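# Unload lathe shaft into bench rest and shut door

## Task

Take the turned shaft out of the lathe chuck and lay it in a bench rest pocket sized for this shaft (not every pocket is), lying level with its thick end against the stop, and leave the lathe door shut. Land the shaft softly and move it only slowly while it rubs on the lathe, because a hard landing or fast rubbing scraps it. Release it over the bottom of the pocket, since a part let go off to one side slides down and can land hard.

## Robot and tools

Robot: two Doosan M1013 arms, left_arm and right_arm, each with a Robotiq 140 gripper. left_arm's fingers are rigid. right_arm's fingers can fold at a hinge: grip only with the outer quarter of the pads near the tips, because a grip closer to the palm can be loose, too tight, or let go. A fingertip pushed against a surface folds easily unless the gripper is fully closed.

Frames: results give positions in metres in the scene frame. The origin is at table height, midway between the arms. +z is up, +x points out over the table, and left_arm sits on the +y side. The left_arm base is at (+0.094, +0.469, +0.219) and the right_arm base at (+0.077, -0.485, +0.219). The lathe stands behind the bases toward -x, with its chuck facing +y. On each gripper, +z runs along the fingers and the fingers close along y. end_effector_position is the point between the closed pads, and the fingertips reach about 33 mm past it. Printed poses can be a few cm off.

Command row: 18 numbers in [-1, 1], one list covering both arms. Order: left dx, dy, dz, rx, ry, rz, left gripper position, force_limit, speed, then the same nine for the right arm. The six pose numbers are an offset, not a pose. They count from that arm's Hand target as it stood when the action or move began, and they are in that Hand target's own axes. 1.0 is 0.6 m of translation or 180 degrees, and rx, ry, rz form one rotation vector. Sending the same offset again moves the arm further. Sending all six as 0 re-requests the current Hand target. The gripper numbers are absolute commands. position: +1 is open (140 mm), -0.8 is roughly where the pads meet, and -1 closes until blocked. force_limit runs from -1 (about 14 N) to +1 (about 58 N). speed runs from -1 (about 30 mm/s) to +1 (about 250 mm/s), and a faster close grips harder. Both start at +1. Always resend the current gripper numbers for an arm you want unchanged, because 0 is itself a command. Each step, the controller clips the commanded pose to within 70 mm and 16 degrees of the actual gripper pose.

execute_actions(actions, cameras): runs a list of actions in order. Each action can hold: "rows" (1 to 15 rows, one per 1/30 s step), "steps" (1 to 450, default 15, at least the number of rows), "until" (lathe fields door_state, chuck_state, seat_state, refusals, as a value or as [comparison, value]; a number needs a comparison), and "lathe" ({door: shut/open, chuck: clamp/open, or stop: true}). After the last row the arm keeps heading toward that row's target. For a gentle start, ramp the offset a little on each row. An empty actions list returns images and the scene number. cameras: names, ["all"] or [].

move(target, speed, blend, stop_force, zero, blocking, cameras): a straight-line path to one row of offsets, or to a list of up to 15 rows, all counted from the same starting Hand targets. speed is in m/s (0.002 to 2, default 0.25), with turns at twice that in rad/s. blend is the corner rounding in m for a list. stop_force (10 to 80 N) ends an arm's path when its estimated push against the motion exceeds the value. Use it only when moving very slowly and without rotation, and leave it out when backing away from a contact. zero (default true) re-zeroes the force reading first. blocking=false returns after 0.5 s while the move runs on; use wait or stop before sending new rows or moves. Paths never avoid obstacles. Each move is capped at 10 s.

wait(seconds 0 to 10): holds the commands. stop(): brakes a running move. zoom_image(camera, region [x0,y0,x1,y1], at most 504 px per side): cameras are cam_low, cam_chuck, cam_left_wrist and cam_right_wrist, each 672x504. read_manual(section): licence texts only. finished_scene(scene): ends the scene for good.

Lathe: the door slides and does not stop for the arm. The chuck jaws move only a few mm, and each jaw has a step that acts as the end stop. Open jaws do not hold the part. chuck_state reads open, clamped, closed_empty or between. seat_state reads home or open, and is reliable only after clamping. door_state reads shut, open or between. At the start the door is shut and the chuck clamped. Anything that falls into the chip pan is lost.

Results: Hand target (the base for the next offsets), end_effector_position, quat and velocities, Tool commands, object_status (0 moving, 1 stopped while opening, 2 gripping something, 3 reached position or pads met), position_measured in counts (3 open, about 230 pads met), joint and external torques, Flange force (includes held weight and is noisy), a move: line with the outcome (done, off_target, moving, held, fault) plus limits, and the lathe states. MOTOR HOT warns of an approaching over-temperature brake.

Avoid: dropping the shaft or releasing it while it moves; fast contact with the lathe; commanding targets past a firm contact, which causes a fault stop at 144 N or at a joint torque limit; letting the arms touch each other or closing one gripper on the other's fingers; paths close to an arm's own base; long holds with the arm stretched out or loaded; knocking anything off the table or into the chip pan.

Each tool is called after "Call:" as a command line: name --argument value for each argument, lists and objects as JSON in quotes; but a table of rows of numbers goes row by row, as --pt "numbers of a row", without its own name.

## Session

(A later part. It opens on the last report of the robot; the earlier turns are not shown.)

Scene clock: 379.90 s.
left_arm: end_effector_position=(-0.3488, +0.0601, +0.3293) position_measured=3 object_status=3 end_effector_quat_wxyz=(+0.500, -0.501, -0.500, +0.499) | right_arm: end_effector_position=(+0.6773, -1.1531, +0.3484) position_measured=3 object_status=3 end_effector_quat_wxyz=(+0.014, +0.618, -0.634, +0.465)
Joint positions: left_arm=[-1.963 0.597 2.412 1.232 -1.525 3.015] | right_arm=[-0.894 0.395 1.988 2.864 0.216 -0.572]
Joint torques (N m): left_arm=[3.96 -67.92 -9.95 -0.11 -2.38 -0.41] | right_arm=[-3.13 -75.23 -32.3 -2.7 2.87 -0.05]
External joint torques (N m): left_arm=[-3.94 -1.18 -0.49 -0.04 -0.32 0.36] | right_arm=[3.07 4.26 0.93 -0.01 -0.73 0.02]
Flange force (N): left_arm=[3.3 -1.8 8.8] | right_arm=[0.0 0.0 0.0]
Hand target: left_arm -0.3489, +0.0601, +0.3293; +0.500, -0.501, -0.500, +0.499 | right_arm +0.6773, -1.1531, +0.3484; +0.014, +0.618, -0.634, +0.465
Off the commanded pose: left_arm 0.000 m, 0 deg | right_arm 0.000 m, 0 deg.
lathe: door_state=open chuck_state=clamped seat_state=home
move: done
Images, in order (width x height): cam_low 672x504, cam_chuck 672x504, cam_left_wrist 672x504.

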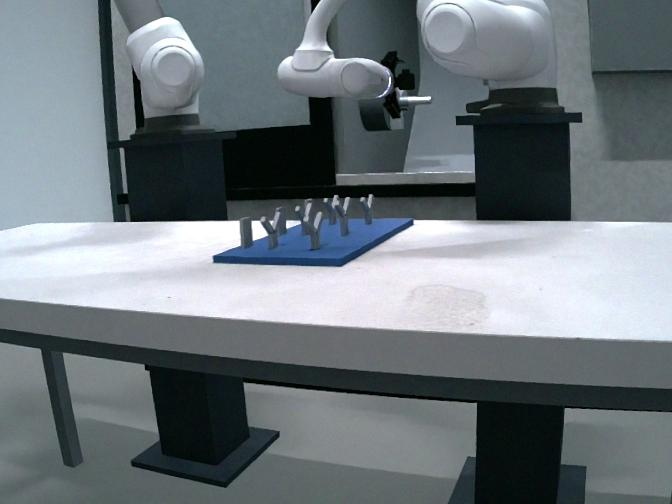

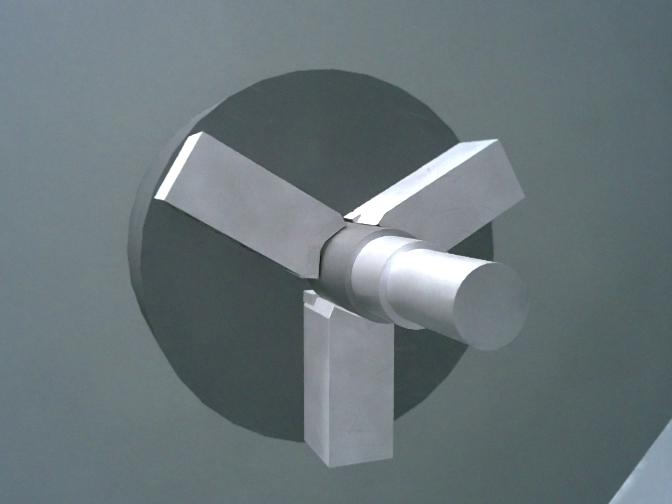

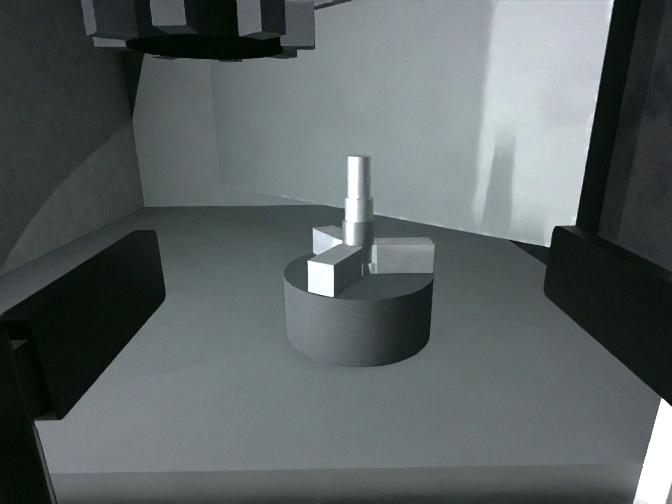

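Call:
move --target '[-0.133,0.032,0.452,0,0,0,1,1,1,0,0,0,0,0,0,1,1,1]' --speed 0.15 --cameras '["cam_low","cam_chuck","cam_left_wrist"]'

Call:
zoom_image --camera "cam_left_wrist" --region '[130, 80, 570, 410]'

Scene clock: 445.07 s.
left_arm: end_effector_position=(-0.6201, -0.0192, +0.3096) position_measured=3 object_status=3 end_effector_quat_wxyz=(+0.500, -0.501, -0.500, +0.499) | right_arm: end_effector_position=(+0.6773, -1.1531, +0.3484) position_measured=3 object_status=3 end_effector_quat_wxyz=(+0.014, +0.618, -0.634, +0.465)
Joint positions: left_arm=[-2.338 0.735 2.034 0.89 -1.328 2.855] | right_arm=[-0.894 0.395 1.988 2.864 0.216 -0.572]
Joint torques (N m): left_arm=[4.09 -91 -20.62 0.27 -2.02 -0.54] | right_arm=[-3.23 -75.02 -32.29 -2.72 2.83 -0.05]
External joint torques (N m): left_arm=[-4.2 1.04 0.48 -0.03 -0.59 0.49] | right_arm=[3.17 3.63 0.73 0 -0.67 0.03]
Flange force (N): left_arm=[5.5 2.8 4.3] | right_arm=[0.0 0.0 0.0]
Hand target: left_arm -0.6202, -0.0192, +0.3096; +0.500, -0.501, -0.500, +0.499 | right_arm +0.6773, -1.1531, +0.3484; +0.014, +0.618, -0.634, +0.465
Off the commanded pose: left_arm 0.000 m, 0 deg | right_arm 0.000 m, 0 deg.
lathe: door_state=open chuck_state=clamped seat_state=home
move: done
Images, in order (width x height): cam_low 672x504, cam_chuck 672x504, cam_left_wrist 672x504.

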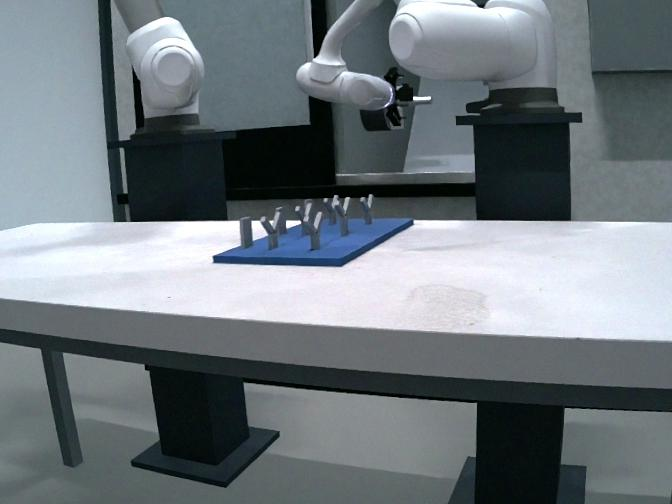

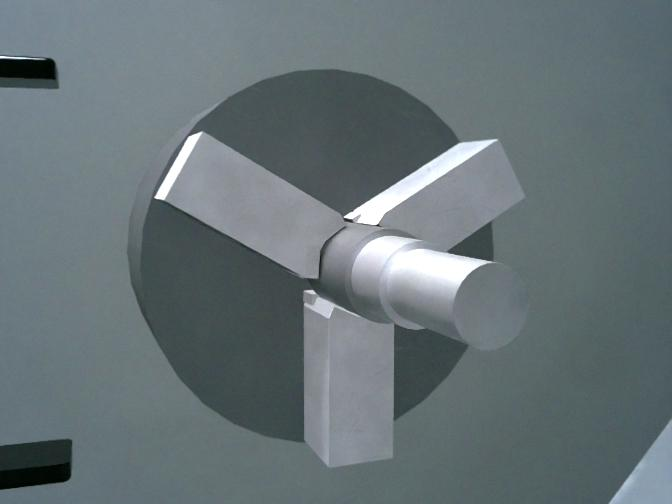

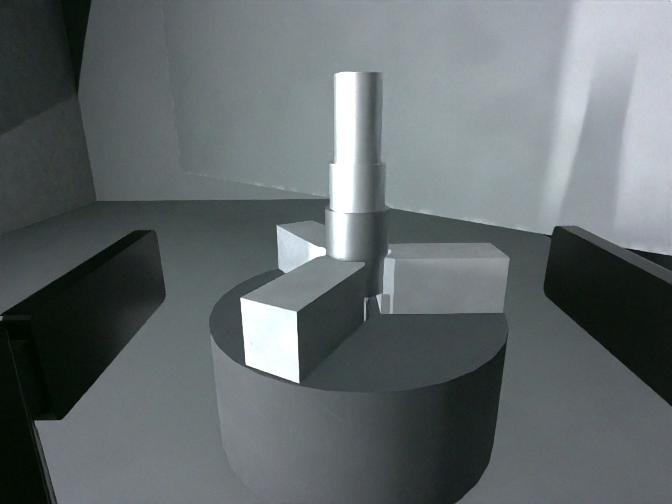

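Scaled by 1.145 from the camera's 672x504 image, which has a finer 960x720 frame.

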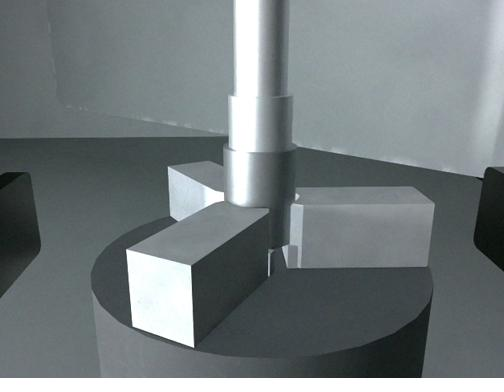

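Call:
move --target '[-0.0117,0.0177,0.1667,0,0,0,1,1,1,0,0,0,0,0,0,1,1,1]' --speed 0.1 --cameras '["cam_low","cam_chuck","cam_left_wrist"]'

Scene clock: 478.90 s.
left_arm: end_effector_position=(-0.6965, -0.0254, +0.3012) position_measured=3 object_status=3 end_effector_quat_wxyz=(+0.500, -0.499, -0.502, +0.500) | right_arm: end_effector_position=(+0.6773, -1.1531, +0.3484) position_measured=3 object_status=3 end_effector_quat_wxyz=(+0.014, +0.618, -0.634, +0.465)
Joint positions: left_arm=[-2.418 0.785 1.925 0.818 -1.264 2.828] | right_arm=[-0.894 0.395 1.988 2.864 0.216 -0.572]
Joint torques (N m): left_arm=[-25.22 -78.98 -52.47 13.65 -2.17 -0.51] | right_arm=[-3.09 -75.25 -32.38 -2.72 2.9 -0.04]
External joint torques (N m): left_arm=[25.15 -16.99 30.06 -13.22 -0.42 0.46] | right_arm=[3.18 4 0.76 -0.02 -0.74 0.01]
External joint torques when the fault began: left_arm=[46.95 -28.15 47.18 -21.83 -0.47 0.59]
Flange force (N): left_arm=[45.5 -27.7 -66.6] | right_arm=[0.0 0.0 0.0]
Flange force when the fault began (N): left_arm=[65.4 -45.8 -111.8]
Hand target: left_arm -0.6965, -0.0254, +0.3012; +0.500, -0.499, -0.502, +0.500 (not the last commanded pose) | right_arm +0.6773, -1.1531, +0.3484; +0.014, +0.618, -0.634, +0.465
Tool commands: left_gripper/position=+1.0 left_gripper/force_limit=+1.0 left_gripper/speed=+1.0 right_gripper/position=+1.0 right_gripper/force_limit=+1.0 right_gripper/speed=+1.0
Off the commanded pose: left_arm 0.024 m, 0 deg | right_arm 0.000 m, 0 deg.
FORCE FAULT: contact force on the left arm reached its limit, and that arm stopped for 10 seconds. The contact can be on any part of that arm, not only on its tool. That arm's remaining commands of this call were not run. That arm's target is now where it stood when the stop ended, not its last command. That arm accepts commands again.
lathe: door_state=open chuck_state=clamped seat_state=home
move: fault (left_arm)
Images, in order (width x height): cam_low 672x504, cam_chuck 672x504, cam_left_wrist 672x504.

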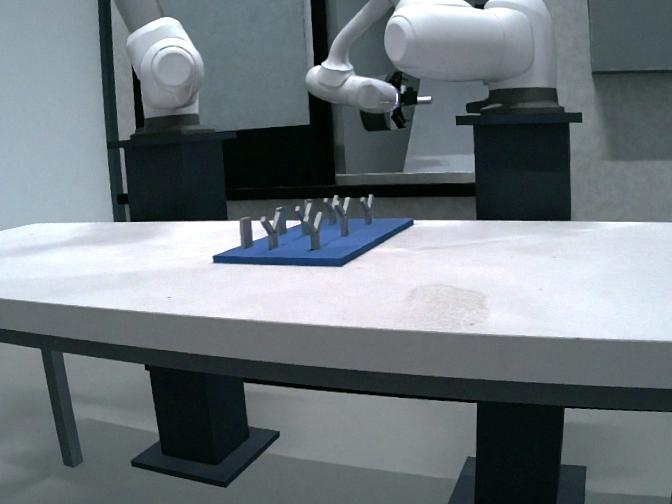

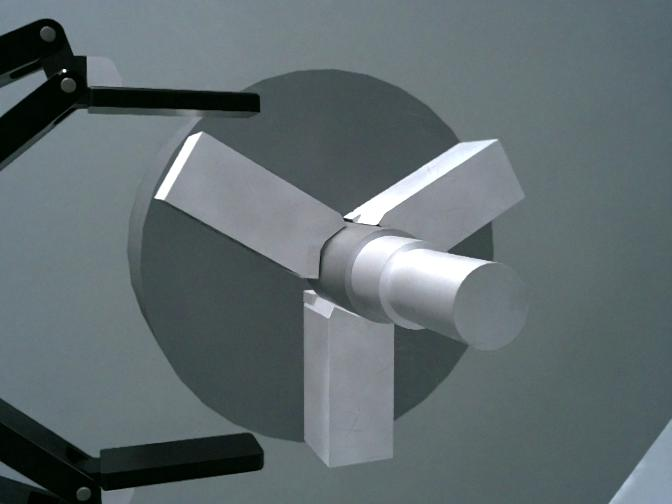

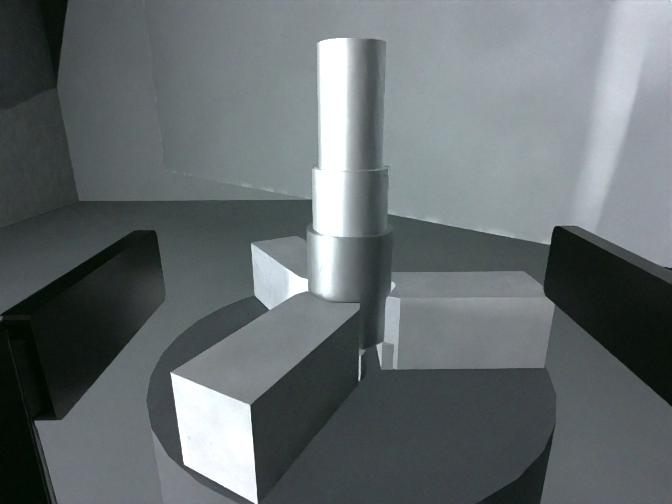

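Call:
move --pt "0.008 0 -0.161 0 0 0 1 1 1 0 0 0 0 0 0 1 1 1" --pt "0.209 -0.165 -0.744 0 0 0 1 1 1 0 0 0 0 0 0 1 1 1" --speed '[0.1,0.25]' --blend 0.02

Scene clock: 553.90 s.
left_arm: end_effector_position=(-0.2506, +0.1009, +0.4012) position_measured=3 object_status=3 end_effector_quat_wxyz=(+0.500, -0.499, -0.502, +0.500) | right_arm: end_effector_position=(+0.6773, -1.1531, +0.3484) position_measured=3 object_status=3 end_effector_quat_wxyz=(+0.014, +0.618, -0.634, +0.465)
Joint positions: left_arm=[-1.745 0.388 2.516 1.446 -1.539 2.903] | right_arm=[-0.894 0.395 1.988 2.864 0.216 -0.572]
Joint torques (N m): left_arm=[3.75 -53.52 -14.45 -0.72 -2.2 -0.45] | right_arm=[-3.11 -75.09 -32.39 -2.71 2.85 -0.03]
External joint torques (N m): left_arm=[-3.79 -0.22 0.11 0.21 -0.44 0.4] | right_arm=[3.07 4.18 0.88 -0.02 -0.71 0]
Flange force (N): left_arm=[2.1 0.7 9.4] | right_arm=[0.0 0.0 0.0]
Hand target: left_arm -0.2505, +0.1009, +0.4012; +0.500, -0.499, -0.502, +0.500 | right_arm +0.6773, -1.1531, +0.3484; +0.014, +0.618, -0.634, +0.465
Off the commanded pose: left_arm 0.000 m, 0 deg | right_arm 0.000 m, 0 deg.
lathe: door_state=open chuck_state=clamped seat_state=home
move: done

Call:
move --target '[0,0.1687,-0.334,-0.4426,-0.2766,-0.2766,1,1,1,0,0,0,0,0,0,1,1,1]' --speed 0.3

Call:
move --pt "0 -0.392 -0.162 0.25 0 0 1 1 1 0 0 0 0 0 0 1 1 1" --pt "0 -0.554 -0.554 0.5 0 0 1 1 1 0 0 0 0 0 0 1 1 1" --speed 0.25 --blend 0.02 --cameras '["cam_low"]'

Scene clock: 577.60 s.
left_arm: end_effector_position=(-0.0500, +0.1017, +0.3003) position_measured=3 object_status=3 end_effector_quat_wxyz=(+0.000, +0.224, +0.975, +0.002) | right_arm: end_effector_position=(+0.6773, -1.1531, +0.3484) position_measured=3 object_status=3 end_effector_quat_wxyz=(+0.014, +0.618, -0.634, +0.465)
Joint positions: left_arm=[-2.08 -0.058 2.322 3.142 -0.881 -0.009] | right_arm=[-0.894 0.395 1.988 2.864 0.216 -0.572]
Joint torques (N m): left_arm=[3.84 -26.76 -32.16 -3.31 0.46 -0.57] | right_arm=[-3.04 -75.09 -32.35 -2.73 2.85 -0.03]
External joint torques (N m): left_arm=[-3.83 0.27 -0.21 -0.06 -0.48 0.57] | right_arm=[2.96 3.98 1.08 0.03 -0.71 0.01]
Flange force (N): left_arm=[8.2 -0.6 -1.0] | right_arm=[0.0 0.0 0.0]
Hand target: left_arm -0.0500, +0.1017, +0.3003; +0.000, +0.224, +0.975, +0.002 | right_arm +0.6773, -1.1531, +0.3484; +0.014, +0.618, -0.634, +0.465
Off the commanded pose: left_arm 0.000 m, 0 deg | right_arm 0.000 m, 0 deg.
lathe: door_state=open chuck_state=clamped seat_state=home
move: done

Scene clock: 581.27 s.
left_arm: end_effector_position=(-0.1954, -0.1985, +0.6315) position_measured=3 object_status=3 end_effector_quat_wxyz=(-0.158, +0.158, +0.690, -0.688) | right_arm: end_effector_position=(+0.6773, -1.1531, +0.3484) position_measured=3 object_status=3 end_effector_quat_wxyz=(+0.014, +0.618, -0.634, +0.465)
Joint positions: left_arm=[-2.08 -0.058 2.322 3.127 0.69 0.011] | right_arm=[-0.894 0.395 1.988 2.864 0.216 -0.572]
Joint torques (N m): left_arm=[3.37 -29.45 -34.89 -3.31 3.1 -0.46] | right_arm=[-2.74 -75.19 -32.38 -2.72 2.9 -0.07]
External joint torques (N m): left_arm=[-3.37 0.19 -0.27 -0.03 -0.38 0.41] | right_arm=[2.81 3.88 0.66 -0.02 -0.73 0.05]
Flange force (N): left_arm=[9.9 -1.0 0.6] | right_arm=[0.0 0.0 0.0]
Hand target: left_arm -0.1954, -0.1985, +0.6315; -0.158, +0.158, +0.690, -0.688 | right_arm +0.6773, -1.1531, +0.3484; +0.014, +0.618, -0.634, +0.465
Off the commanded pose: left_arm 0.000 m, 0 deg | right_arm 0.000 m, 0 deg.
lathe: door_state=open chuck_state=clamped seat_state=home
move: done
Images, in order (width x height): cam_low 672x504.

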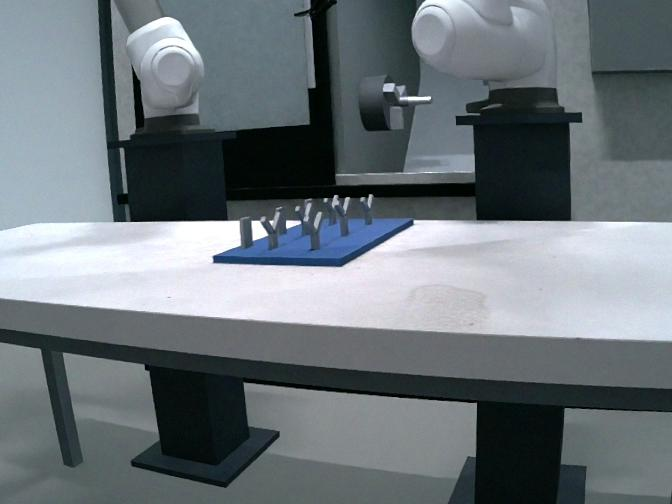

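Call:
move --target '[0.5263,0.3025,-0.1117,0,0.3556,0,1,1,1,0,0,0,0,0,0,1,1,1]' --speed 0.25 --cameras '["cam_low","cam_left_wrist"]'

Scene clock: 604.80 s.
left_arm: end_effector_position=(-0.4501, +0.0000, +0.4503) position_measured=3 object_status=3 end_effector_quat_wxyz=(+0.500, -0.499, -0.502, +0.500) | right_arm: end_effector_position=(+0.6773, -1.1531, +0.3484) position_measured=3 object_status=3 end_effector_quat_wxyz=(+0.014, +0.618, -0.634, +0.465)
Joint positions: left_arm=[-2.111 0.404 2.236 4.272 1.34 -0.453] | right_arm=[-0.894 0.395 1.988 2.864 0.216 -0.572]
Joint torques (N m): left_arm=[2.52 -58.27 -17.36 -1.96 2.72 -0.52] | right_arm=[-2.89 -75.18 -32.39 -2.7 2.86 -0.05]
External joint torques (N m): left_arm=[-2.64 -0.81 -0.65 -0.09 -0.27 0.47] | right_arm=[2.89 3.87 0.95 -0.02 -0.71 0.02]
Flange force (N): left_arm=[2.6 -0.9 5.1] | right_arm=[0.0 0.0 0.0]
Hand target: left_arm -0.4501, +0.0000, +0.4503; +0.500, -0.499, -0.502, +0.499 | right_arm +0.6773, -1.1531, +0.3484; +0.014, +0.618, -0.634, +0.465
Off the commanded pose: left_arm 0.000 m, 0 deg | right_arm 0.000 m, 0 deg.
lathe: door_state=open chuck_state=clamped seat_state=home
move: done
Images, in order (width x height): cam_low 672x504, cam_left_wrist 672x504.

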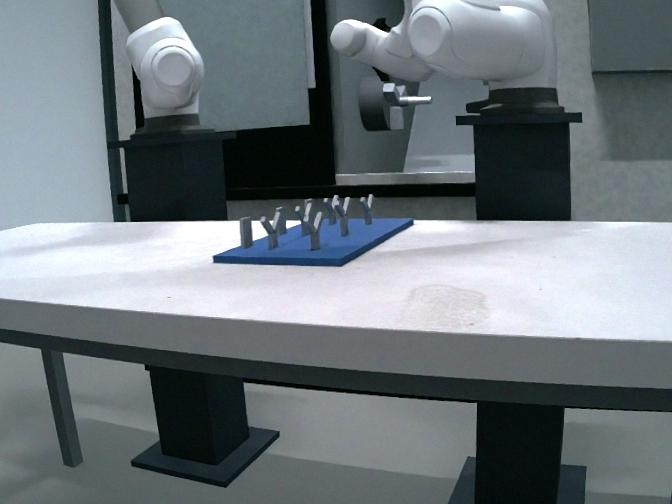

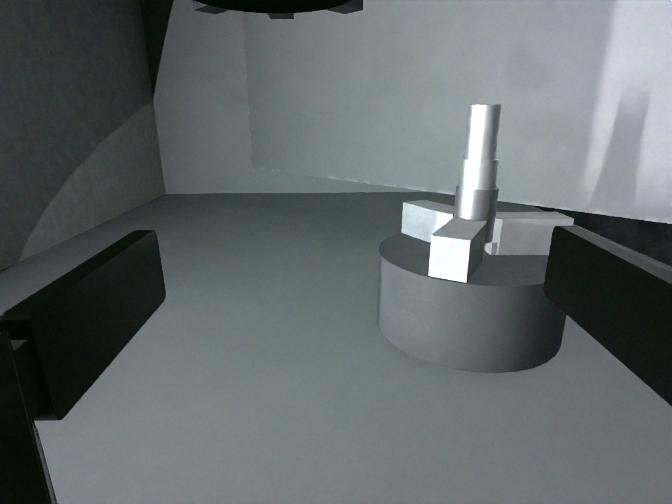

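Call:
move --target '[-0.033,0.249,0.283,0,0,0,1,1,1,0,0,0,0,0,0,1,1,1]' --speed 0.12 --stop_force 40 --cameras '["cam_low","cam_left_wrist"]'

Scene clock: 616.40 s.
left_arm: end_effector_position=(-0.6196, -0.0198, +0.3005) position_measured=3 object_status=3 end_effector_quat_wxyz=(+0.500, -0.499, -0.502, +0.499) | right_arm: end_effector_position=(+0.6773, -1.1531, +0.3484) position_measured=3 object_status=3 end_effector_quat_wxyz=(+0.014, +0.618, -0.634, +0.465)
Joint positions: left_arm=[-2.338 0.75 2.035 4.024 1.336 -0.277] | right_arm=[-0.894 0.395 1.988 2.864 0.216 -0.572]
Joint torques (N m): left_arm=[3.34 -85.19 -13.47 -1.7 2.98 -0.49] | right_arm=[-3.19 -75.04 -32.46 -2.7 2.88 -0.05]
External joint torques (N m): left_arm=[-3.4 0.93 0.09 -0.01 -0.36 0.44] | right_arm=[3.26 3.79 0.83 -0.04 -0.72 0.02]
Flange force (N): left_arm=[3.6 1.7 4.5] | right_arm=[0.0 0.0 0.0]
Hand target: left_arm -0.6196, -0.0198, +0.3005; +0.500, -0.499, -0.502, +0.499 | right_arm +0.6773, -1.1531, +0.3484; +0.014, +0.618, -0.634, +0.465
Off the commanded pose: left_arm 0.000 m, 0 deg | right_arm 0.000 m, 0 deg.
lathe: door_state=open chuck_state=clamped seat_state=home
move: done
Images, in order (width x height): cam_low 672x504, cam_left_wrist 672x504.

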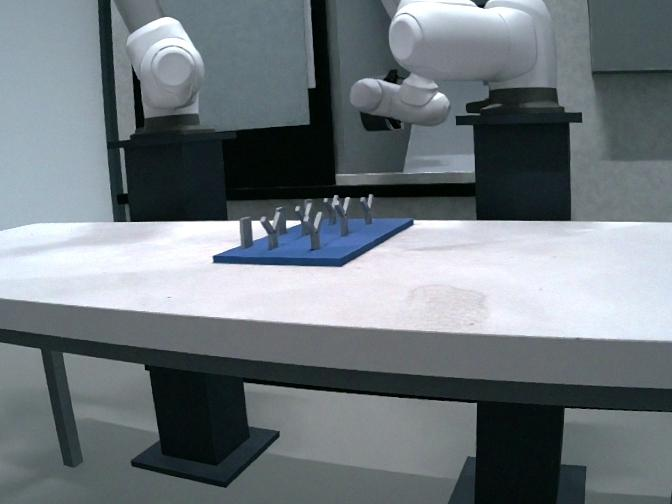

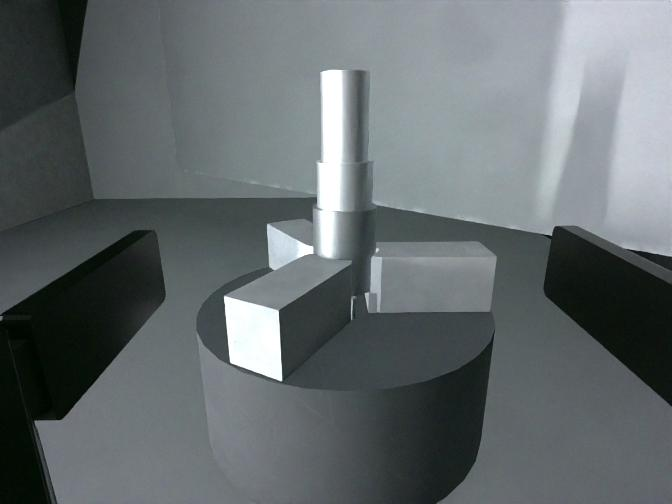

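Call:
move --target '[-0.01,0.0033,0.1667,0,0,0,1,1,1,0,0,0,0,0,0,1,1,1]' --speed 0.1 --stop_force 40 --cameras '["cam_low","cam_chuck","cam_left_wrist"]'

Scene clock: 624.53 s.
left_arm: end_effector_position=(-0.7196, -0.0260, +0.2983) position_measured=3 object_status=3 end_effector_quat_wxyz=(+0.500, -0.499, -0.502, +0.499) | right_arm: end_effector_position=(+0.6773, -1.1531, +0.3484) position_measured=3 object_status=3 end_effector_quat_wxyz=(+0.014, +0.618, -0.634, +0.465)
Joint positions: left_arm=[-2.441 0.802 1.89 3.941 1.244 -0.32] | right_arm=[-0.894 0.395 1.988 2.864 0.216 -0.572]
Joint torques (N m): left_arm=[3.24 -93.2 -17.63 -2.07 2.98 -0.49] | right_arm=[-3.08 -75.13 -32.37 -2.7 2.87 -0.03]
External joint torques (N m): left_arm=[-3.57 1.02 0.16 -0.05 -0.4 0.44] | right_arm=[3.08 3.85 0.74 -0.03 -0.71 0]
Flange force (N): left_arm=[3.9 1.6 4.1] | right_arm=[0.0 0.0 0.0]
Hand target: left_arm -0.7196, -0.0260, +0.2983; +0.500, -0.499, -0.502, +0.499 | right_arm +0.6773, -1.1531, +0.3484; +0.014, +0.618, -0.634, +0.465
Off the commanded pose: left_arm 0.000 m, 0 deg | right_arm 0.000 m, 0 deg.
lathe: door_state=open chuck_state=clamped seat_state=home
move: done
Images, in order (width x height): cam_low 672x504, cam_chuck 672x504, cam_left_wrist 672x504.

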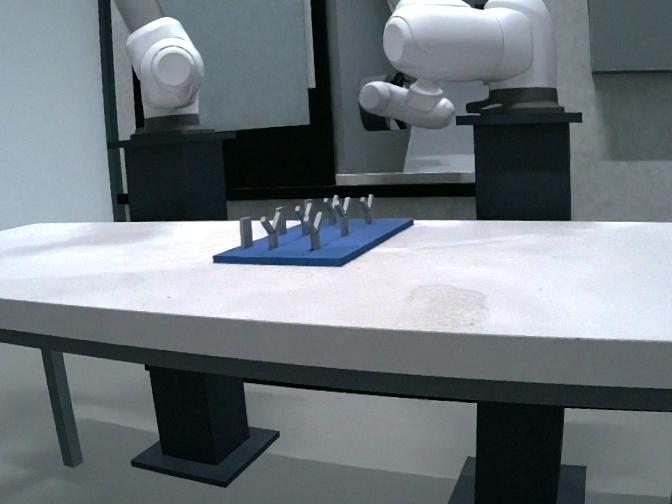

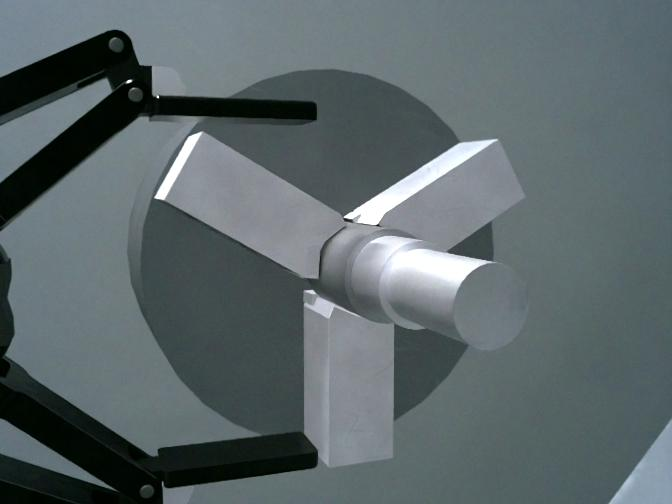

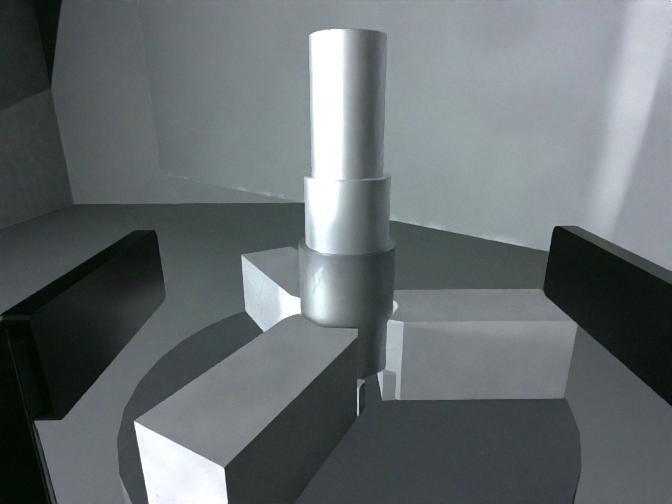

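Call:
move --target '[0.015,0,0.0757,0,0,0,1,1,1,0,0,0,0,0,0,1,1,1]' --speed 0.06 --stop_force 30 --cameras '["cam_low","cam_chuck","cam_left_wrist"]'

Call:
zoom_image --camera "cam_low" --region '[340, 40, 500, 160]'

Scene clock: 650.50 s.
left_arm: end_effector_position=(-0.7651, -0.0172, +0.2983) position_measured=3 object_status=3 end_effector_quat_wxyz=(+0.500, -0.499, -0.502, +0.499) | right_arm: end_effector_position=(+0.6773, -1.1531, +0.3484) position_measured=3 object_status=3 end_effector_quat_wxyz=(+0.014, +0.618, -0.634, +0.465)
Joint positions: left_arm=[-2.493 0.822 1.834 3.897 1.202 -0.329] | right_arm=[-0.894 0.395 1.988 2.864 0.216 -0.572]
Joint torques (N m): left_arm=[3.31 -96.52 -19.1 -2.28 2.94 -0.51] | right_arm=[-2.97 -75 -32.48 -2.7 2.85 -0.04]
External joint torques (N m): left_arm=[-3.58 1.27 0 -0.01 -0.35 0.46] | right_arm=[2.97 3.96 0.94 -0.03 -0.7 0.01]
Flange force (N): left_arm=[3.6 2.0 4.1] | right_arm=[0.0 0.0 0.0]
Hand target: left_arm -0.7651, -0.0172, +0.2983; +0.500, -0.499, -0.502, +0.499 | right_arm +0.6773, -1.1531, +0.3484; +0.014, +0.618, -0.634, +0.465
Off the commanded pose: left_arm 0.000 m, 0 deg | right_arm 0.000 m, 0 deg.
lathe: door_state=open chuck_state=clamped seat_state=home
move: done
Images, in order (width x height): cam_low 672x504, cam_chuck 672x504, cam_left_wrist 672x504.

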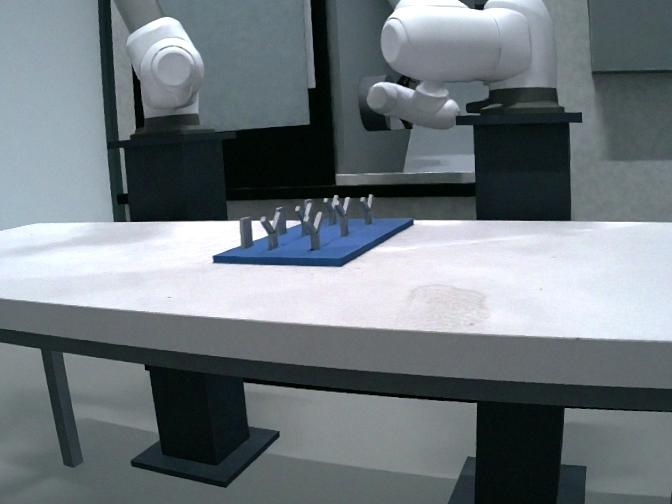

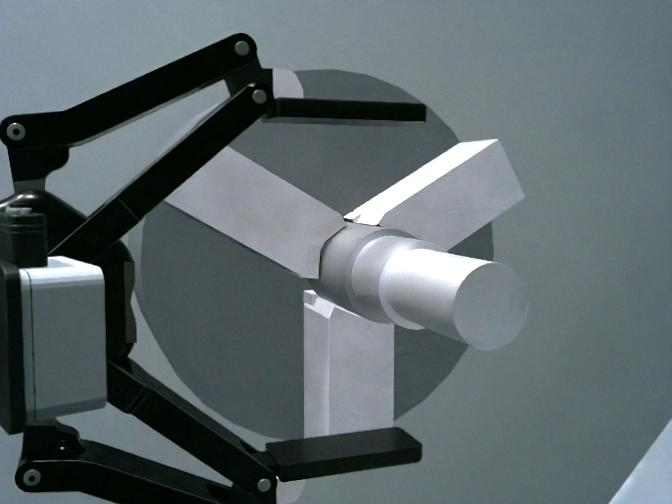

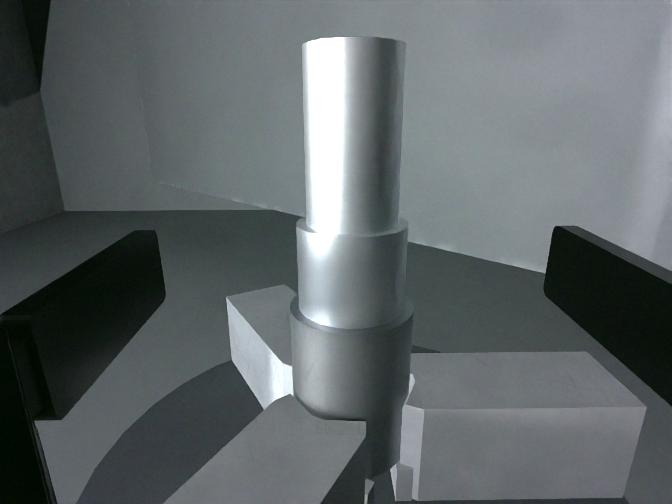

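Scaled by 3.150 from the camera's 672x504 image, which has a finer 960x720 frame.

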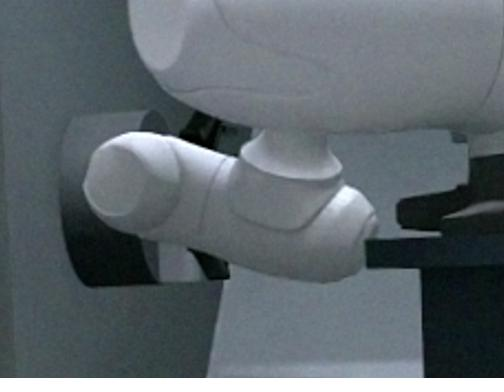

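Call:
move --target '[0.0067,-0.0017,-0.01,0,0,0,1,1,1,0,0,0,0,0,0,1,1,1]' --speed 0.05

Call:
execute_actions --actions '[{"rows":[[0,0,0,0,0,0,-1,-1,-1,0,0,0,0,0,0,1,1,1]],"steps":110}]' --cameras '["cam_chuck","cam_left_wrist"]'

Scene clock: 684.03 s.
left_arm: end_effector_position=(-0.7591, -0.0131, +0.2993) position_measured=3 object_status=3 end_effector_quat_wxyz=(+0.500, -0.499, -0.502, +0.499) | right_arm: end_effector_position=(+0.6773, -1.1531, +0.3484) position_measured=3 object_status=3 end_effector_quat_wxyz=(+0.014, +0.618, -0.634, +0.465)
Joint positions: left_arm=[-2.492 0.815 1.849 3.896 1.209 -0.323] | right_arm=[-0.894 0.395 1.988 2.864 0.216 -0.572]
Joint torques (N m): left_arm=[2.92 -95.51 -19.67 -2.26 3.02 -0.44] | right_arm=[-3.03 -75.19 -32.4 -2.72 2.86 -0.07]
External joint torques (N m): left_arm=[-3 1.09 0.86 -0.01 -0.44 0.39] | right_arm=[3.12 3.85 0.76 -0.01 -0.7 0.04]
Flange force (N): left_arm=[4.2 1.4 2.3] | right_arm=[0.0 0.0 0.0]
Hand target: left_arm -0.7591, -0.0131, +0.2993; +0.500, -0.499, -0.502, +0.499 | right_arm +0.6773, -1.1531, +0.3484; +0.014, +0.618, -0.634, +0.465
Off the commanded pose: left_arm 0.000 m, 0 deg | right_arm 0.000 m, 0 deg.
lathe: door_state=open chuck_state=clamped seat_state=home
move: done

Scene clock: 687.90 s.
left_arm: end_effector_position=(-0.7591, -0.0132, +0.2995) position_measured=174 object_status=2 end_effector_quat_wxyz=(+0.500, -0.499, -0.502, +0.500) | right_arm: end_effector_position=(+0.6773, -1.1531, +0.3484) position_measured=3 object_status=3 end_effector_quat_wxyz=(+0.014, +0.618, -0.634, +0.465)
Joint positions: left_arm=[-2.492 0.815 1.85 3.896 1.209 -0.323] | right_arm=[-0.894 0.395 1.988 2.864 0.216 -0.572]
Joint torques (N m): left_arm=[1.78 -86.32 -17.49 -2.05 -0.37 -0.66] | right_arm=[-2.89 -75.08 -32.49 -2.7 2.82 -0.07]
External joint torques (N m): left_arm=[-1.99 -8.16 -1.34 -0.23 3.02 0.61] | right_arm=[2.87 3.81 0.9 -0.03 -0.66 0.04]
Flange force (N): left_arm=[6.5 -8.4 -3.9] | right_arm=[0.0 0.0 0.0]
Hand target: left_arm -0.7591, -0.0131, +0.2993; +0.500, -0.499, -0.502, +0.499 | right_arm +0.6773, -1.1531, +0.3484; +0.014, +0.618, -0.634, +0.465
Off the commanded pose: left_arm 0.000 m, 0 deg | right_arm 0.000 m, 0 deg.
lathe: door_state=open chuck_state=clamped seat_state=home
Images, in order (width x height): cam_chuck 672x504, cam_left_wrist 672x504.

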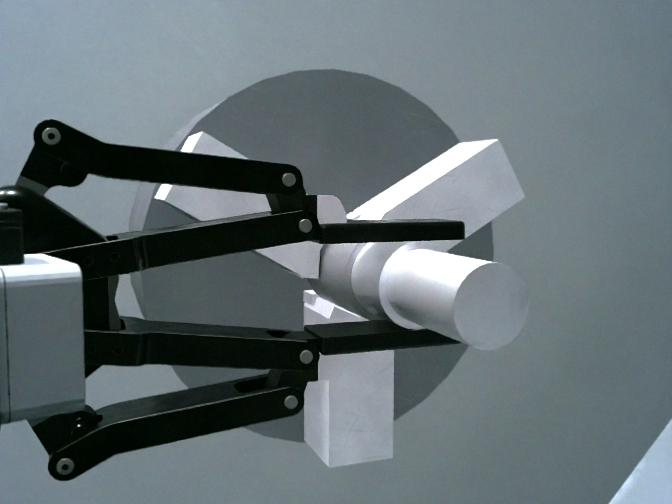

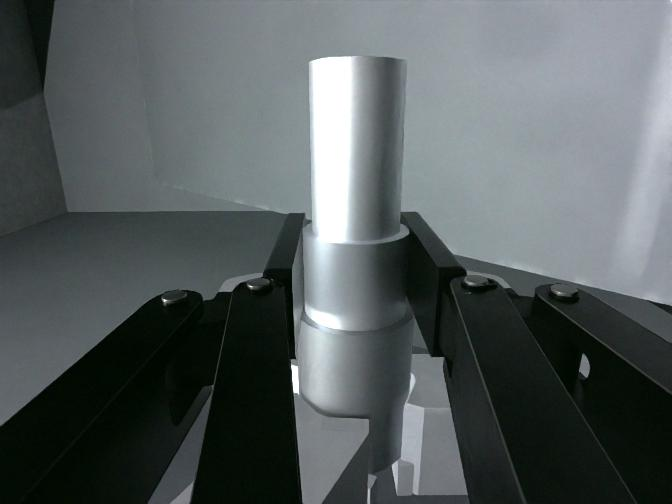

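Call:
execute_actions --actions '[{"rows":[[0,-0.0006,0,0,0,0,-1,-1,-1,0,0,0,0,0,0,1,1,1],[0,-0.0013,0,0,0,0,-1,-1,-1,0,0,0,0,0,0,1,1,1]],"steps":30},{"rows":[[0,0,0,0,0,0,-0.98,0.0,-1,0,0,0,0,0,0,1,1,1]],"steps":60}]' --cameras '["cam_chuck","cam_left_wrist"]'

Call:
zoom_image --camera "cam_chuck" --region '[290, 190, 542, 379]'

Call:
zoom_image --camera "cam_left_wrist" --region '[250, 180, 470, 400]'

Scene clock: 706.93 s.
left_arm: end_effector_position=(-0.7591, -0.0131, +0.3001) position_measured=175 object_status=2 end_effector_quat_wxyz=(+0.500, -0.499, -0.502, +0.499) | right_arm: end_effector_position=(+0.6773, -1.1531, +0.3484) position_measured=3 object_status=3 end_effector_quat_wxyz=(+0.014, +0.618, -0.634, +0.465)
Joint positions: left_arm=[-2.492 0.814 1.85 3.897 1.208 -0.324] | right_arm=[-0.894 0.395 1.988 2.864 0.216 -0.572]
Joint torques (N m): left_arm=[0.67 -97.21 -22.6 -2.79 3.2 -0.8] | right_arm=[-2.8 -74.83 -32.35 -2.7 2.91 -0.06]
External joint torques (N m): left_arm=[-0.75 2.73 3.72 0.5 -0.56 0.76] | right_arm=[2.7 3.42 0.65 -0.03 -0.74 0.03]
External joint torques at the end of the 1st action: left_arm=[-6.59 3.81 0.85 0.9 -1.06 0.6] | right_arm=[3.03 3.99 0.84 -0.04 -0.76 0]
Flange force (N): left_arm=[4.7 3.3 -3.7] | right_arm=[0.0 0.0 0.0]
Flange force at the end of the 1st action (N): left_arm=[5.5 4.8 7.0] | right_arm=[0.0 0.0 0.0]
Hand target: left_arm -0.7591, -0.0131, +0.3001; +0.500, -0.499, -0.502, +0.499 | right_arm +0.6773, -1.1531, +0.3484; +0.014, +0.618, -0.634, +0.465
Off the commanded pose: left_arm 0.000 m, 0 deg | right_arm 0.000 m, 0 deg.
lathe: door_state=open chuck_state=clamped seat_state=home
Images, in order (width x height): cam_chuck 672x504, cam_left_wrist 672x504.

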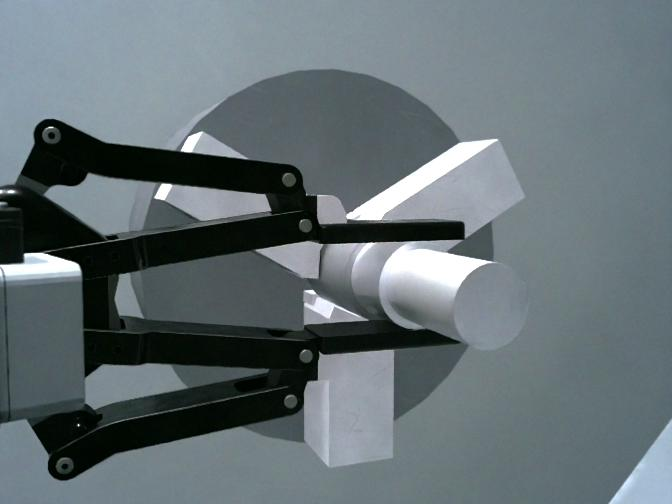

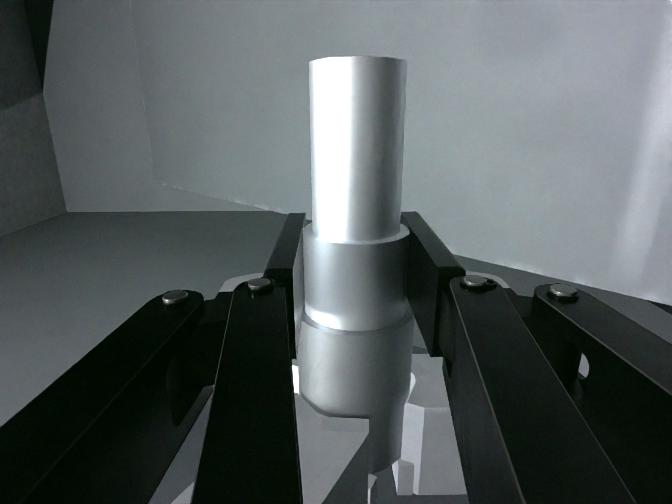

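Scaled by 2.000 from the camera's 672x504 image, which has a finer 960x720 frame.

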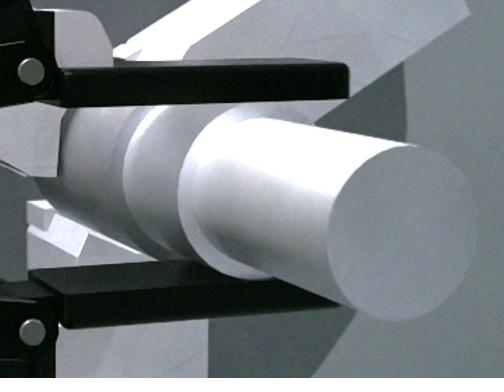

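Scaled by 2.291 from the camera's 672x504 image, which has a finer 960x720 frame.

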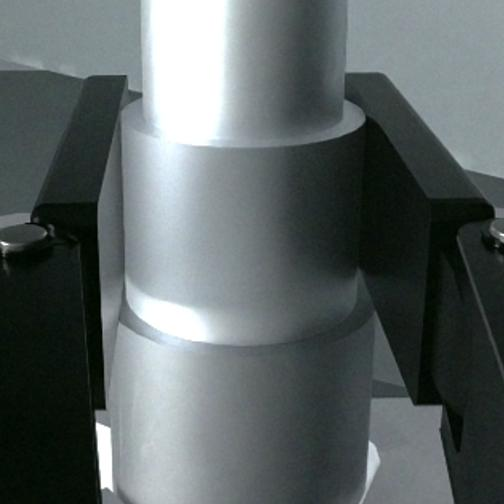

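Call:
execute_actions --actions '[{"lathe":{"chuck":"open"},"steps":150,"until":{"lathe":{"chuck_state":"open"}}},{"steps":15}]' --cameras '["cam_chuck","cam_left_wrist"]'

Call:
zoom_image --camera "cam_chuck" --region '[290, 190, 542, 379]'

Scene clock: 716.63 s.
left_arm: end_effector_position=(-0.7591, -0.0131, +0.3001) position_measured=175 object_status=2 end_effector_quat_wxyz=(+0.500, -0.499, -0.502, +0.499) | right_arm: end_effector_position=(+0.6773, -1.1531, +0.3484) position_measured=3 object_status=3 end_effector_quat_wxyz=(+0.014, +0.618, -0.634, +0.465)
Joint positions: left_arm=[-2.492 0.814 1.85 3.897 1.208 -0.324] | right_arm=[-0.894 0.395 1.988 2.864 0.216 -0.572]
Joint torques (N m): left_arm=[5.43 -99.45 -21.74 -3.51 4.03 -0.53] | right_arm=[-2.99 -75.23 -32.46 -2.77 2.88 -0.09]
External joint torques (N m): left_arm=[-5.58 5.01 2.86 1.21 -1.39 0.48] | right_arm=[3.11 4.1 1 0.04 -0.73 0.06]
External joint torques at the end of the 1st action: left_arm=[-5.89 5.23 3.03 1.21 -1.42 0.42] | right_arm=[3.1 4.13 1.05 0 -0.77 -0.02]
Flange force (N): left_arm=[6.0 5.6 3.8] | right_arm=[0.0 0.0 0.0]
Flange force at the end of the 1st action (N): left_arm=[6.3 5.8 4.0] | right_arm=[0.0 0.0 0.0]
Hand target: left_arm -0.7591, -0.0131, +0.3001; +0.500, -0.499, -0.502, +0.499 | right_arm +0.6773, -1.1531, +0.3484; +0.014, +0.618, -0.634, +0.465
Tool commands: left_gripper/position=-0.98 left_gripper/force_limit=+0.0 left_gripper/speed=-1.0 right_gripper/position=+1.0 right_gripper/force_limit=+1.0 right_gripper/speed=+1.0
Off the commanded pose: left_arm 0.000 m, 0 deg | right_arm 0.000 m, 0 deg.
lathe: door_state=open chuck_state=open seat_state=home
Images, in order (width x height): cam_chuck 672x504, cam_left_wrist 672x504.

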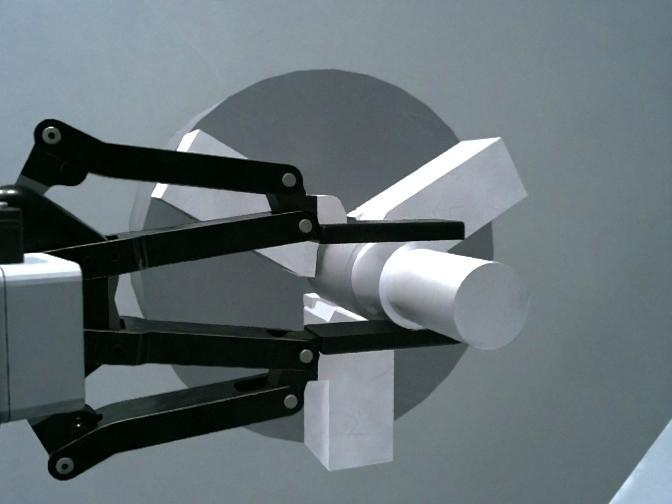

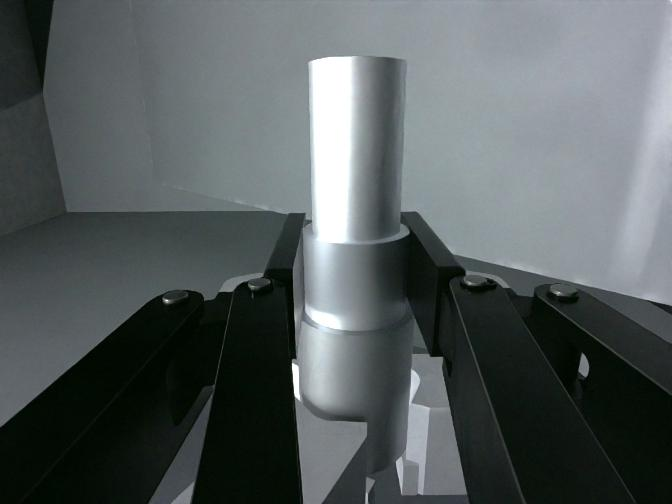

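Scaled by 2.000 from the camera's 672x504 image, which has a finer 960x720 frame.

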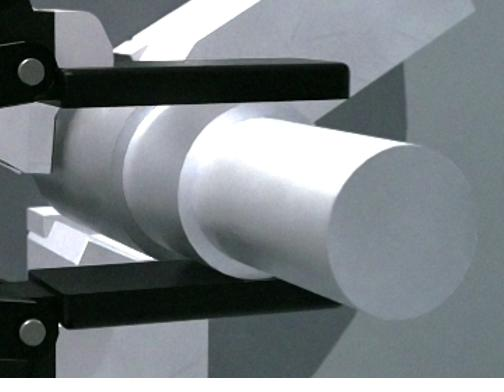

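Call:
move --target '[0.09,0,0,0,0,0,-0.98,0,-1,0,0,0,0,0,0,1,1,1]' --speed 0.015 --stop_force 20 --cameras '["cam_chuck","cam_left_wrist"]'

Scene clock: 728.97 s.
left_arm: end_effector_position=(-0.7592, +0.0409, +0.3003) position_measured=175 object_status=2 end_effector_quat_wxyz=(+0.500, -0.499, -0.502, +0.499) | right_arm: end_effector_position=(+0.6773, -1.1531, +0.3484) position_measured=3 object_status=3 end_effector_quat_wxyz=(+0.014, +0.618, -0.634, +0.465)
Joint positions: left_arm=[-2.554 0.787 1.924 3.822 1.226 -0.269] | right_arm=[-0.894 0.395 1.988 2.864 0.216 -0.572]
Joint torques (N m): left_arm=[3.15 -96.13 -19.48 -2.44 4.44 -0.39] | right_arm=[-3.03 -75.1 -32.29 -2.69 2.9 -0.04]
External joint torques (N m): left_arm=[-3.44 5.17 2.15 0.34 -1.75 0.34] | right_arm=[3.05 3.74 0.61 -0.05 -0.74 0.01]
Flange force (N): left_arm=[3.8 6.0 3.9] | right_arm=[0.0 0.0 0.0]
Hand target: left_arm -0.7592, +0.0409, +0.3003; +0.500, -0.499, -0.502, +0.499 | right_arm +0.6773, -1.1531, +0.3484; +0.014, +0.618, -0.634, +0.465
Off the commanded pose: left_arm 0.000 m, 0 deg | right_arm 0.000 m, 0 deg.
lathe: door_state=open chuck_state=open seat_state=open
move: done
Images, in order (width x height): cam_chuck 672x504, cam_left_wrist 672x504.

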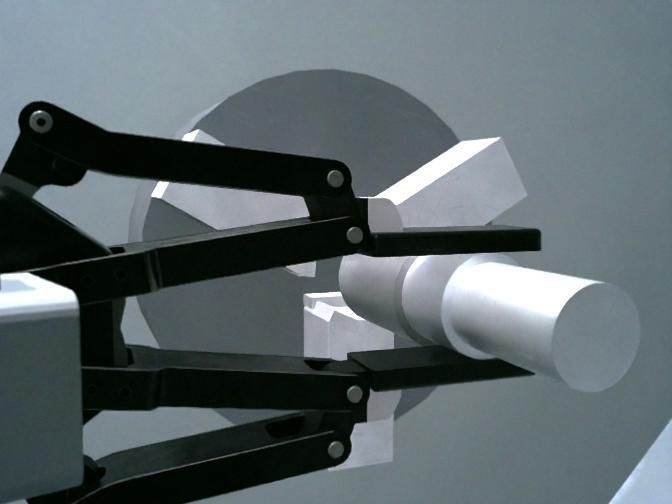

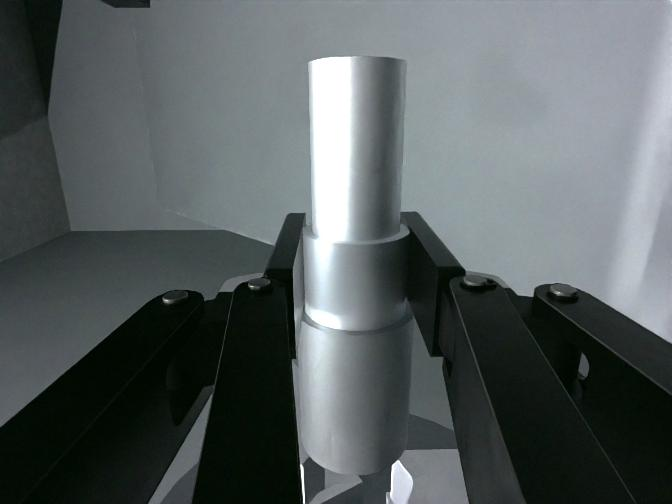

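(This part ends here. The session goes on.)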